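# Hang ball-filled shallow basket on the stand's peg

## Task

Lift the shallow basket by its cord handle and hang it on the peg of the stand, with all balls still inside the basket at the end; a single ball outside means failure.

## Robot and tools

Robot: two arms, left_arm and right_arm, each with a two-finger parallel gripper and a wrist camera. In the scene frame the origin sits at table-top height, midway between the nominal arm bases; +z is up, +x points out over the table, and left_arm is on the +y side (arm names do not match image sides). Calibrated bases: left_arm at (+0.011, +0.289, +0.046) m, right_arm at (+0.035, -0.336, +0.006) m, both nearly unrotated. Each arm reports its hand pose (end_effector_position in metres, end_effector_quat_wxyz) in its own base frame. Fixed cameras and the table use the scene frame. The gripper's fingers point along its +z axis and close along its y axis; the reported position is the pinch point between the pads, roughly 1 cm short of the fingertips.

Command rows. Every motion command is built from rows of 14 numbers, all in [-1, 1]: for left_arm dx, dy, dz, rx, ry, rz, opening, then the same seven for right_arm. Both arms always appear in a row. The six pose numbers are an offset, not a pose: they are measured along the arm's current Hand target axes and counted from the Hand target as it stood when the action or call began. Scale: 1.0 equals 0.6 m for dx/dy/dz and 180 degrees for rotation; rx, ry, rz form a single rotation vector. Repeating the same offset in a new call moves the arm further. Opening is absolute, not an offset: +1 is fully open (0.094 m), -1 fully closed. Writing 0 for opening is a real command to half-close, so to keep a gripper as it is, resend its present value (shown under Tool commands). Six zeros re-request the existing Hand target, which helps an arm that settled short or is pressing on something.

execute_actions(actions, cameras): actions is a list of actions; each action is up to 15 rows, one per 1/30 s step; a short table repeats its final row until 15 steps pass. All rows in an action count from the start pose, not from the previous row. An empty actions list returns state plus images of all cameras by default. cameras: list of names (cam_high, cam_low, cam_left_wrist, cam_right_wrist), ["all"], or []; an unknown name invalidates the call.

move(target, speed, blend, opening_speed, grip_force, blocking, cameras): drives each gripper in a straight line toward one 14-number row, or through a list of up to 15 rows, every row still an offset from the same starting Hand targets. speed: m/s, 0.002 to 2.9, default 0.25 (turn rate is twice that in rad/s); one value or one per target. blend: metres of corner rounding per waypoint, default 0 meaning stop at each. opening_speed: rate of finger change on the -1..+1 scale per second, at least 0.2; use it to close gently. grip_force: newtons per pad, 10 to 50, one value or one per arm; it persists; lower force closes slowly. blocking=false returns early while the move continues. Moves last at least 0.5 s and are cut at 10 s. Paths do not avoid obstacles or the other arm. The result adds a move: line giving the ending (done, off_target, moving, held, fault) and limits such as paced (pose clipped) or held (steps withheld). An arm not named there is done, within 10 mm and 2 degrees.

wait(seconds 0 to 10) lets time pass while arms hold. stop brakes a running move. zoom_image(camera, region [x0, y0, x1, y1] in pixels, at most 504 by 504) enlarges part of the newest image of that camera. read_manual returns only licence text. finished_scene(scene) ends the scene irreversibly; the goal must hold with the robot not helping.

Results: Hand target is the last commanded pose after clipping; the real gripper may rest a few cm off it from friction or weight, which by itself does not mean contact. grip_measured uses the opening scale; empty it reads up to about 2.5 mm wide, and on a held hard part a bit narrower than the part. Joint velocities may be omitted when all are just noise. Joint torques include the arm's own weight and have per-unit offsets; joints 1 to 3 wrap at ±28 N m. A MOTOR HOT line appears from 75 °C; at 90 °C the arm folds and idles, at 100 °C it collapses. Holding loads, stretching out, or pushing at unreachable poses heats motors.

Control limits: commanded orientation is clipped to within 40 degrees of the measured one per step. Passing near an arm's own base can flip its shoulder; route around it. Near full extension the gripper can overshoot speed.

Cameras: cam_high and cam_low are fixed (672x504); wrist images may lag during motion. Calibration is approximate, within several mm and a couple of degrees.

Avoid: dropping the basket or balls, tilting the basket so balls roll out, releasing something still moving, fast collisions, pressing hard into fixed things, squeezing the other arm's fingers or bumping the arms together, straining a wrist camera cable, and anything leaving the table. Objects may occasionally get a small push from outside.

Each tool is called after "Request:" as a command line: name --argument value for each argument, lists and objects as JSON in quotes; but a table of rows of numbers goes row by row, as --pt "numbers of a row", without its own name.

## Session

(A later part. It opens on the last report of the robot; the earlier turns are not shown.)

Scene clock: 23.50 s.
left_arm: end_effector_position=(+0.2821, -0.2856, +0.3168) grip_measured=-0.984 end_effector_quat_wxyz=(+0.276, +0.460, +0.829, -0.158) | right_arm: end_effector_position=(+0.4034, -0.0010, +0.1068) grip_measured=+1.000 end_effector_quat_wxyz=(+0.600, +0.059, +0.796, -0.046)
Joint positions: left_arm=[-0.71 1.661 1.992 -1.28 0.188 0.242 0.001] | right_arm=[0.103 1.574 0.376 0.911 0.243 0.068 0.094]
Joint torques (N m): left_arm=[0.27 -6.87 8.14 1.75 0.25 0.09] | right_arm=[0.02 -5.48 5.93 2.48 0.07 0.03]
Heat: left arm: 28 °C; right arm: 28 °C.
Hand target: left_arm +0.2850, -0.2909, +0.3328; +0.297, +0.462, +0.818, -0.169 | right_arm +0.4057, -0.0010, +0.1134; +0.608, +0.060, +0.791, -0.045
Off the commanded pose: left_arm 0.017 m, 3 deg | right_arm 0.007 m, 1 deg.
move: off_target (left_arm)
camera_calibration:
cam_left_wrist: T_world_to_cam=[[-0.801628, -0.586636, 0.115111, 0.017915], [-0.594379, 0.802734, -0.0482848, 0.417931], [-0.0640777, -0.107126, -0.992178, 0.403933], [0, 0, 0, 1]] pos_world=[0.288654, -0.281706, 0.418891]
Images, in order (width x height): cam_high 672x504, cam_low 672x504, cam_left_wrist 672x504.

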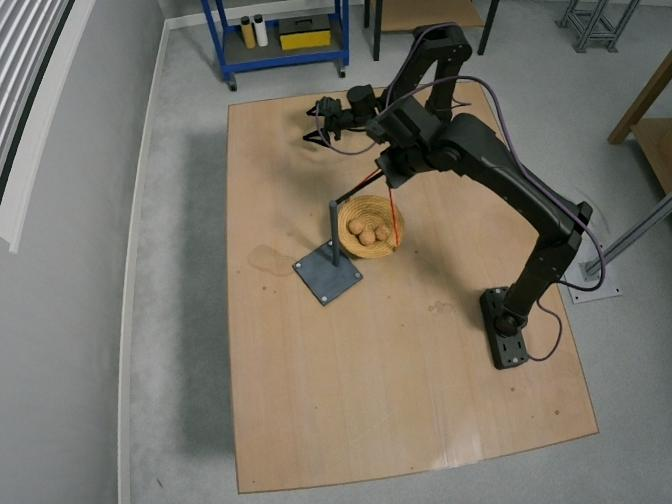

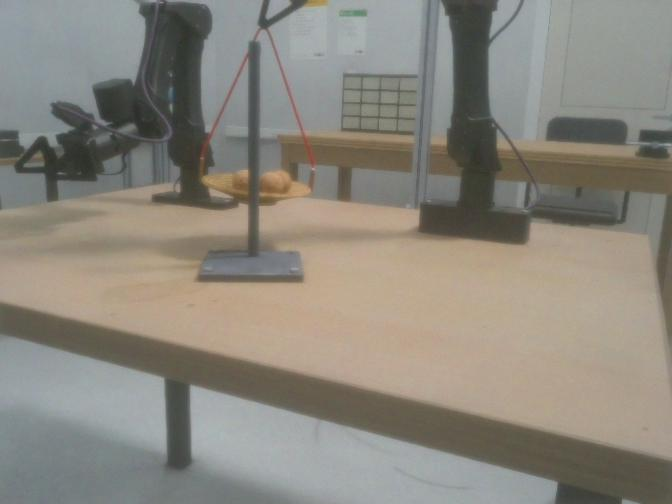

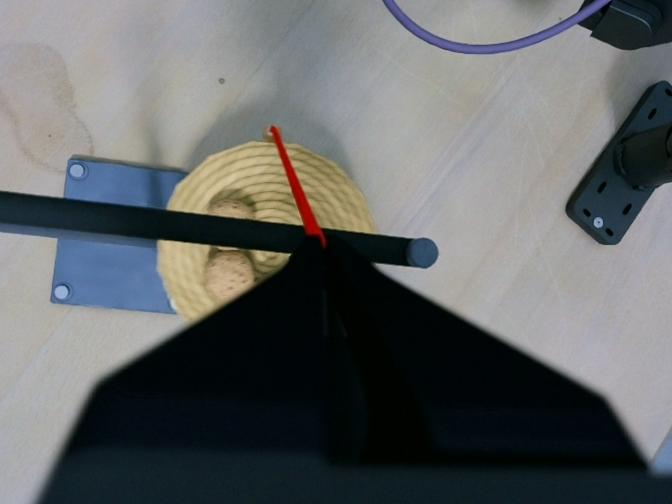

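Request:
move --target '[0.0685,0,0.04,0,0,0,-1,0,0,0,0,0,0,1]' --speed 0.04 --cameras '["cam_high","cam_low","cam_left_wrist"]'

Request:
zoom_image --camera "cam_low" --region '[200, 10, 320, 210]'

Scene clock: 25.27 s.
left_arm: end_effector_position=(+0.2800, -0.2816, +0.2850) grip_measured=-0.984 end_effector_quat_wxyz=(+0.292, +0.461, +0.821, -0.167) | right_arm: end_effector_position=(+0.4034, -0.0010, +0.1068) grip_measured=+1.000 end_effector_quat_wxyz=(+0.600, +0.059, +0.796, -0.046)
Joint positions: left_arm=[-0.696 1.541 1.698 -1.07 0.209 0.256 0.001] | right_arm=[0.103 1.574 0.376 0.911 0.243 0.068 0.094]
Joint torques (N m): left_arm=[0.69 -8.59 4.22 1.69 0.18 0.09] | right_arm=[0.01 -5.48 5.93 2.47 0.07 0.03]
Heat: left arm: 28 °C; right arm: 28 °C.
Hand target: left_arm +0.2765, -0.2772, +0.2879; +0.297, +0.463, +0.818, -0.169 | right_arm +0.4057, -0.0010, +0.1134; +0.608, +0.060, +0.791, -0.045
Off the commanded pose: left_arm 0.006 m, 1 deg | right_arm 0.007 m, 1 deg.
move: done
camera_calibration:
cam_left_wrist: T_world_to_cam=[[-0.81026, -0.574932, 0.113716, 0.0283433], [-0.584628, 0.80651, -0.0880487, 0.421704], [-0.0410908, -0.137824, -0.989604, 0.356888], [0, 0, 0, 1]] pos_world=[0.28417, -0.274626, 0.387085]
Images, in order (width x height): cam_high 672x504, cam_low 672x504, cam_left_wrist 672x504.

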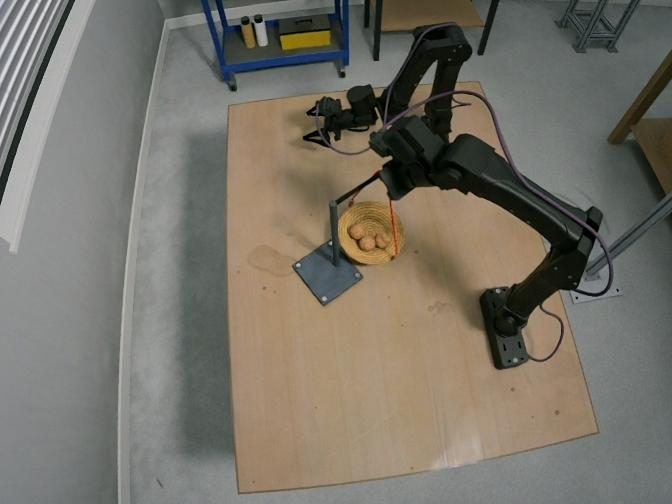

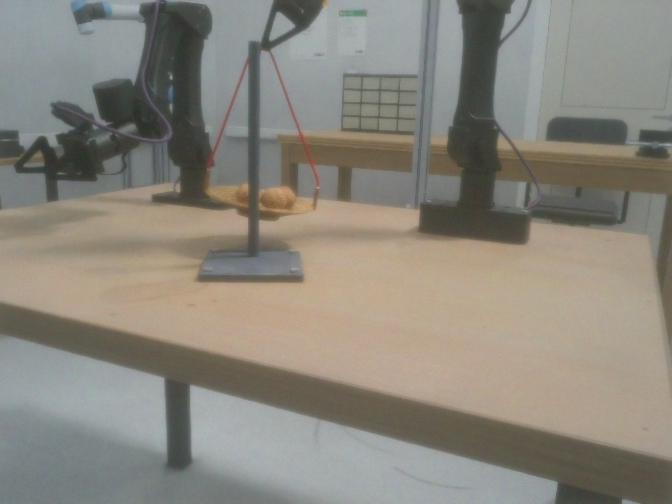

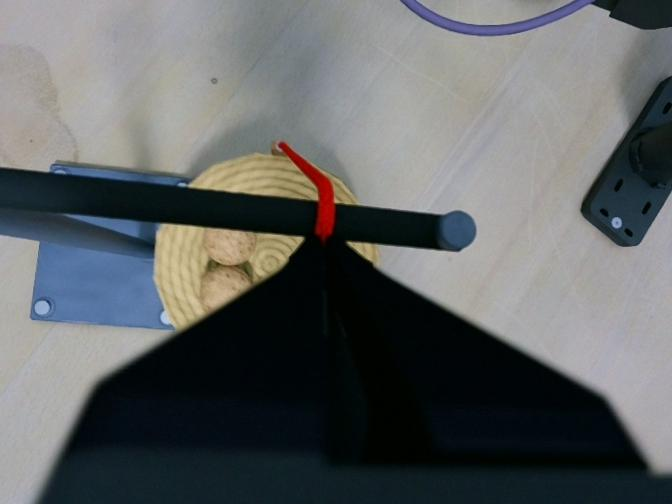

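Scaled by 2.520 from the camera's 672x504 image, which has a finer 960x720 frame.

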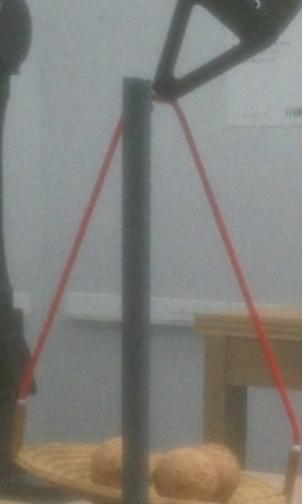

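Request:
move --target '[0.007,0,0.005,0,0,0,-0.6,0,0,0,0,0,0,1]' --opening_speed 0.25 --speed 0.03 --cameras '["cam_low","cam_left_wrist"]'

Request:
zoom_image --camera "cam_low" --region '[190, 10, 340, 230]'

Scene clock: 27.30 s.
left_arm: end_effector_position=(+0.2784, -0.2805, +0.2771) grip_measured=-0.603 end_effector_quat_wxyz=(+0.287, +0.462, +0.822, -0.166) | right_arm: end_effector_position=(+0.4034, -0.0010, +0.1068) grip_measured=+1.000 end_effector_quat_wxyz=(+0.600, +0.059, +0.796, -0.046)
Joint positions: left_arm=[-0.696 1.532 1.663 -1.054 0.21 0.257 0.019] | right_arm=[0.103 1.574 0.376 0.911 0.243 0.068 0.094]
Joint torques (N m): left_arm=[0.81 -8.87 4.42 1.73 0.18 0.09] | right_arm=[0.02 -5.48 5.91 2.48 0.07 0.03]
Heat: left arm: 28 °C; right arm: 28 °C.
Hand target: left_arm +0.2759, -0.2761, +0.2830; +0.297, +0.463, +0.818, -0.169 | right_arm +0.4057, -0.0010, +0.1134; +0.608, +0.060, +0.791, -0.045
Off the commanded pose: left_arm 0.008 m, 1 deg | right_arm 0.007 m, 1 deg.
move: done
camera_calibration:
cam_left_wrist: T_world_to_cam=[[-0.810211, -0.57441, 0.116665, 0.0278437], [-0.584028, 0.808015, -0.0776082, 0.416485], [-0.0496878, -0.131014, -0.990135, 0.353502], [0, 0, 0, 1]] pos_world=[0.283363, -0.274219, 0.379088]
Images, in order (width x height): cam_low 672x504, cam_left_wrist 672x504.

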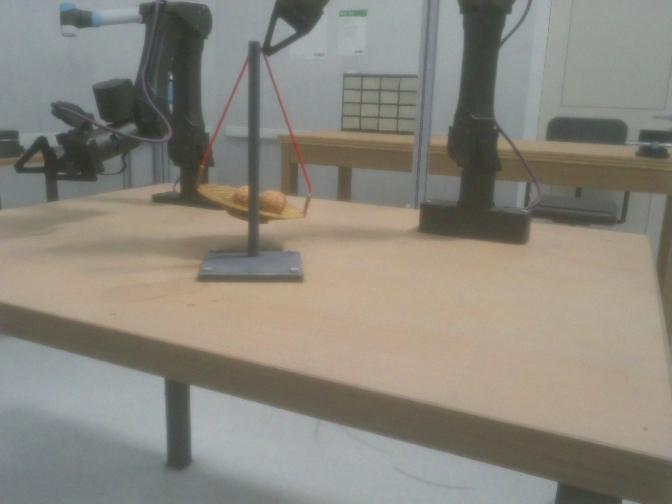

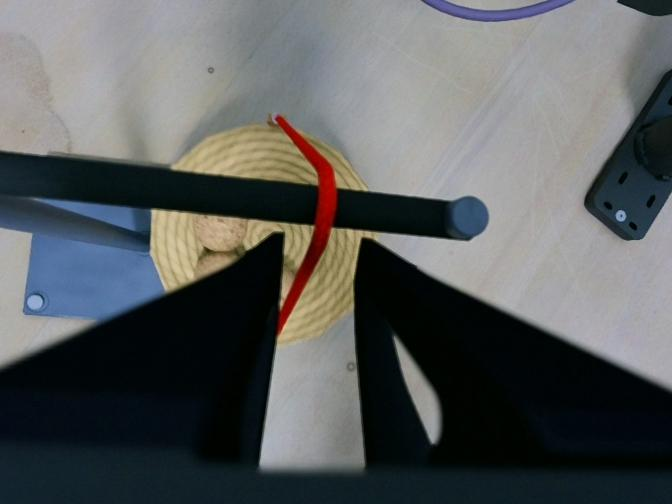

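Scaled by 2.291 from the camera's 672x504 image, which has a finer 960x720 frame.

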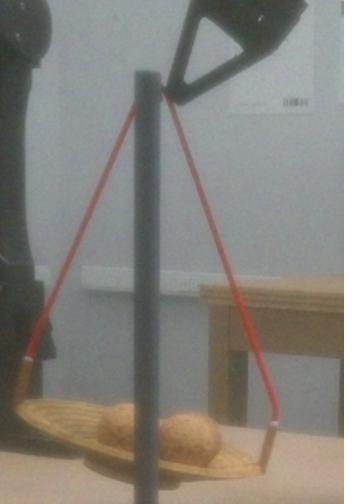

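Request:
move --pt "0 0 0 0 0 0 -0.1 0 0 0 0 0 0 1" --pt "0 0 -0.18 0 0 0 -0.1 0 0 0 0 0 0 1" --speed 0.06 --opening_speed 0.4 --cameras '["cam_high","cam_low","cam_left_wrist"]'

Request:
zoom_image --camera "cam_low" --region '[190, 10, 340, 230]'

Scene clock: 31.40 s.
left_arm: end_effector_position=(+0.2435, -0.2182, +0.3536) grip_measured=-0.103 end_effector_quat_wxyz=(+0.283, +0.460, +0.825, -0.164) | right_arm: end_effector_position=(+0.4034, -0.0010, +0.1068) grip_measured=+1.000 end_effector_quat_wxyz=(+0.600, +0.059, +0.796, -0.046)
Joint positions: left_arm=[-0.585 1.485 1.991 -1.461 0.272 0.345 0.042] | right_arm=[0.103 1.574 0.376 0.911 0.243 0.068 0.094]
Joint torques (N m): left_arm=[0.58 -5.46 6.68 1.5 0.25 0.09] | right_arm=[0.01 -5.48 5.91 2.47 0.07 0.03]
Heat: left arm: 28 °C; right arm: 28 °C.
Hand target: left_arm +0.2403, -0.2166, +0.3657; +0.297, +0.462, +0.818, -0.169 | right_arm +0.4057, -0.0010, +0.1134; +0.608, +0.060, +0.791, -0.045
Off the commanded pose: left_arm 0.013 m, 2 deg | right_arm 0.007 m, 1 deg.
move: off_target (left_arm)
camera_calibration:
cam_left_wrist: T_world_to_cam=[[-0.805992, -0.579858, 0.11892, 0.0233418], [-0.589196, 0.805191, -0.0671992, 0.348622], [-0.0567869, -0.124229, -0.990627, 0.439156], [0, 0, 0, 1]] pos_world=[0.249158, -0.212617, 0.455691]
Images, in order (width x height): cam_high 672x504, cam_low 672x504, cam_left_wrist 672x504.

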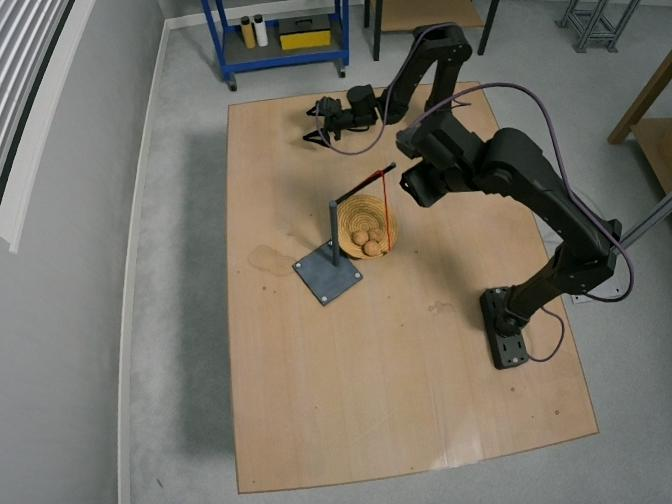

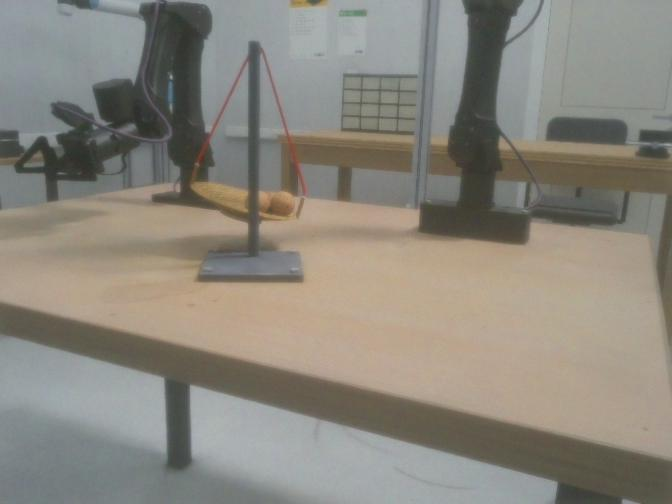

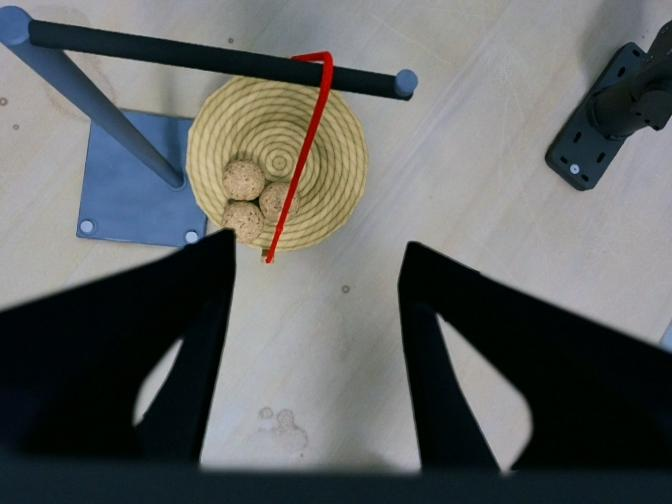

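Scaled by 2.291 from the camera's 672x504 image, which has a finer 960x720 frame.

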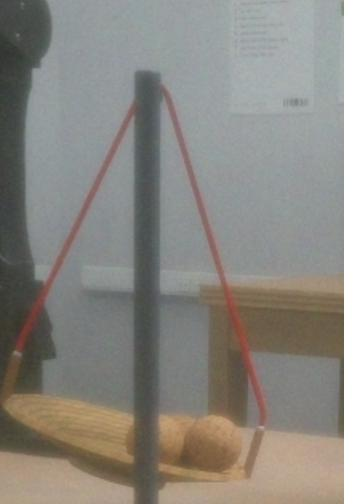

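Request:
wait --seconds 1 --cameras '["cam_left_wrist"]'

Scene clock: 32.47 s.
left_arm: end_effector_position=(+0.2433, -0.2182, +0.3536) grip_measured=-0.103 end_effector_quat_wxyz=(+0.282, +0.461, +0.825, -0.164) | right_arm: end_effector_position=(+0.4034, -0.0010, +0.1068) grip_measured=+1.000 end_effector_quat_wxyz=(+0.600, +0.059, +0.796, -0.046)
Joint positions: left_arm=[-0.585 1.485 1.991 -1.461 0.272 0.346 0.042] | right_arm=[0.103 1.574 0.376 0.911 0.243 0.068 0.094]
Joint torques (N m): left_arm=[0.58 -5.5 6.68 1.49 0.26 0.09] | right_arm=[0.02 -5.48 5.94 2.47 0.07 0.03]
Heat: left arm: 28 °C; right arm: 28 °C.
Hand target: left_arm +0.2403, -0.2166, +0.3657; +0.297, +0.463, +0.818, -0.169 | right_arm +0.4057, -0.0010, +0.1134; +0.608, +0.060, +0.791, -0.045
Tool commands: left_gripper/opening=-0.1 right_gripper/opening=+1.0
Off the commanded pose: left_arm 0.013 m, 2 deg | right_arm 0.007 m, 1 deg.
wait: 1.00 s; at rest by 0.10 s
camera_calibration:
cam_left_wrist: T_world_to_cam=[[-0.806248, -0.579454, 0.119151, 0.0233978], [-0.588807, 0.805497, -0.0669405, 0.348465], [-0.0571868, -0.124127, -0.990617, 0.439174], [0, 0, 0, 1]] pos_world=[0.249158, -0.212616, 0.455591]
Images, in order (width x height): cam_left_wrist 672x504.

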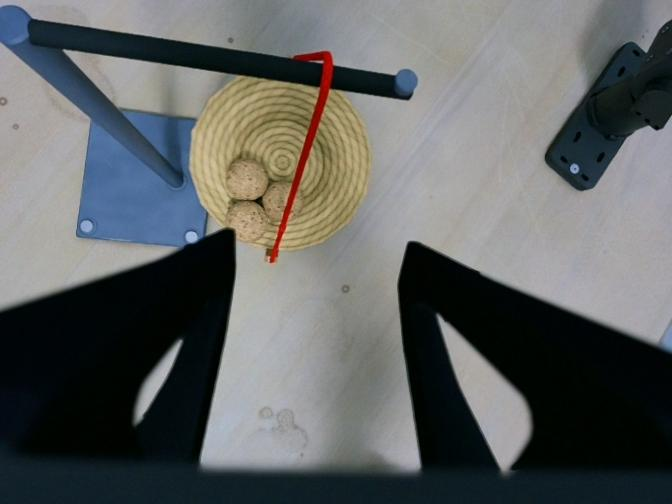

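Stable.

Request:
finished_scene --scene 3

The scene is finished: the task was done.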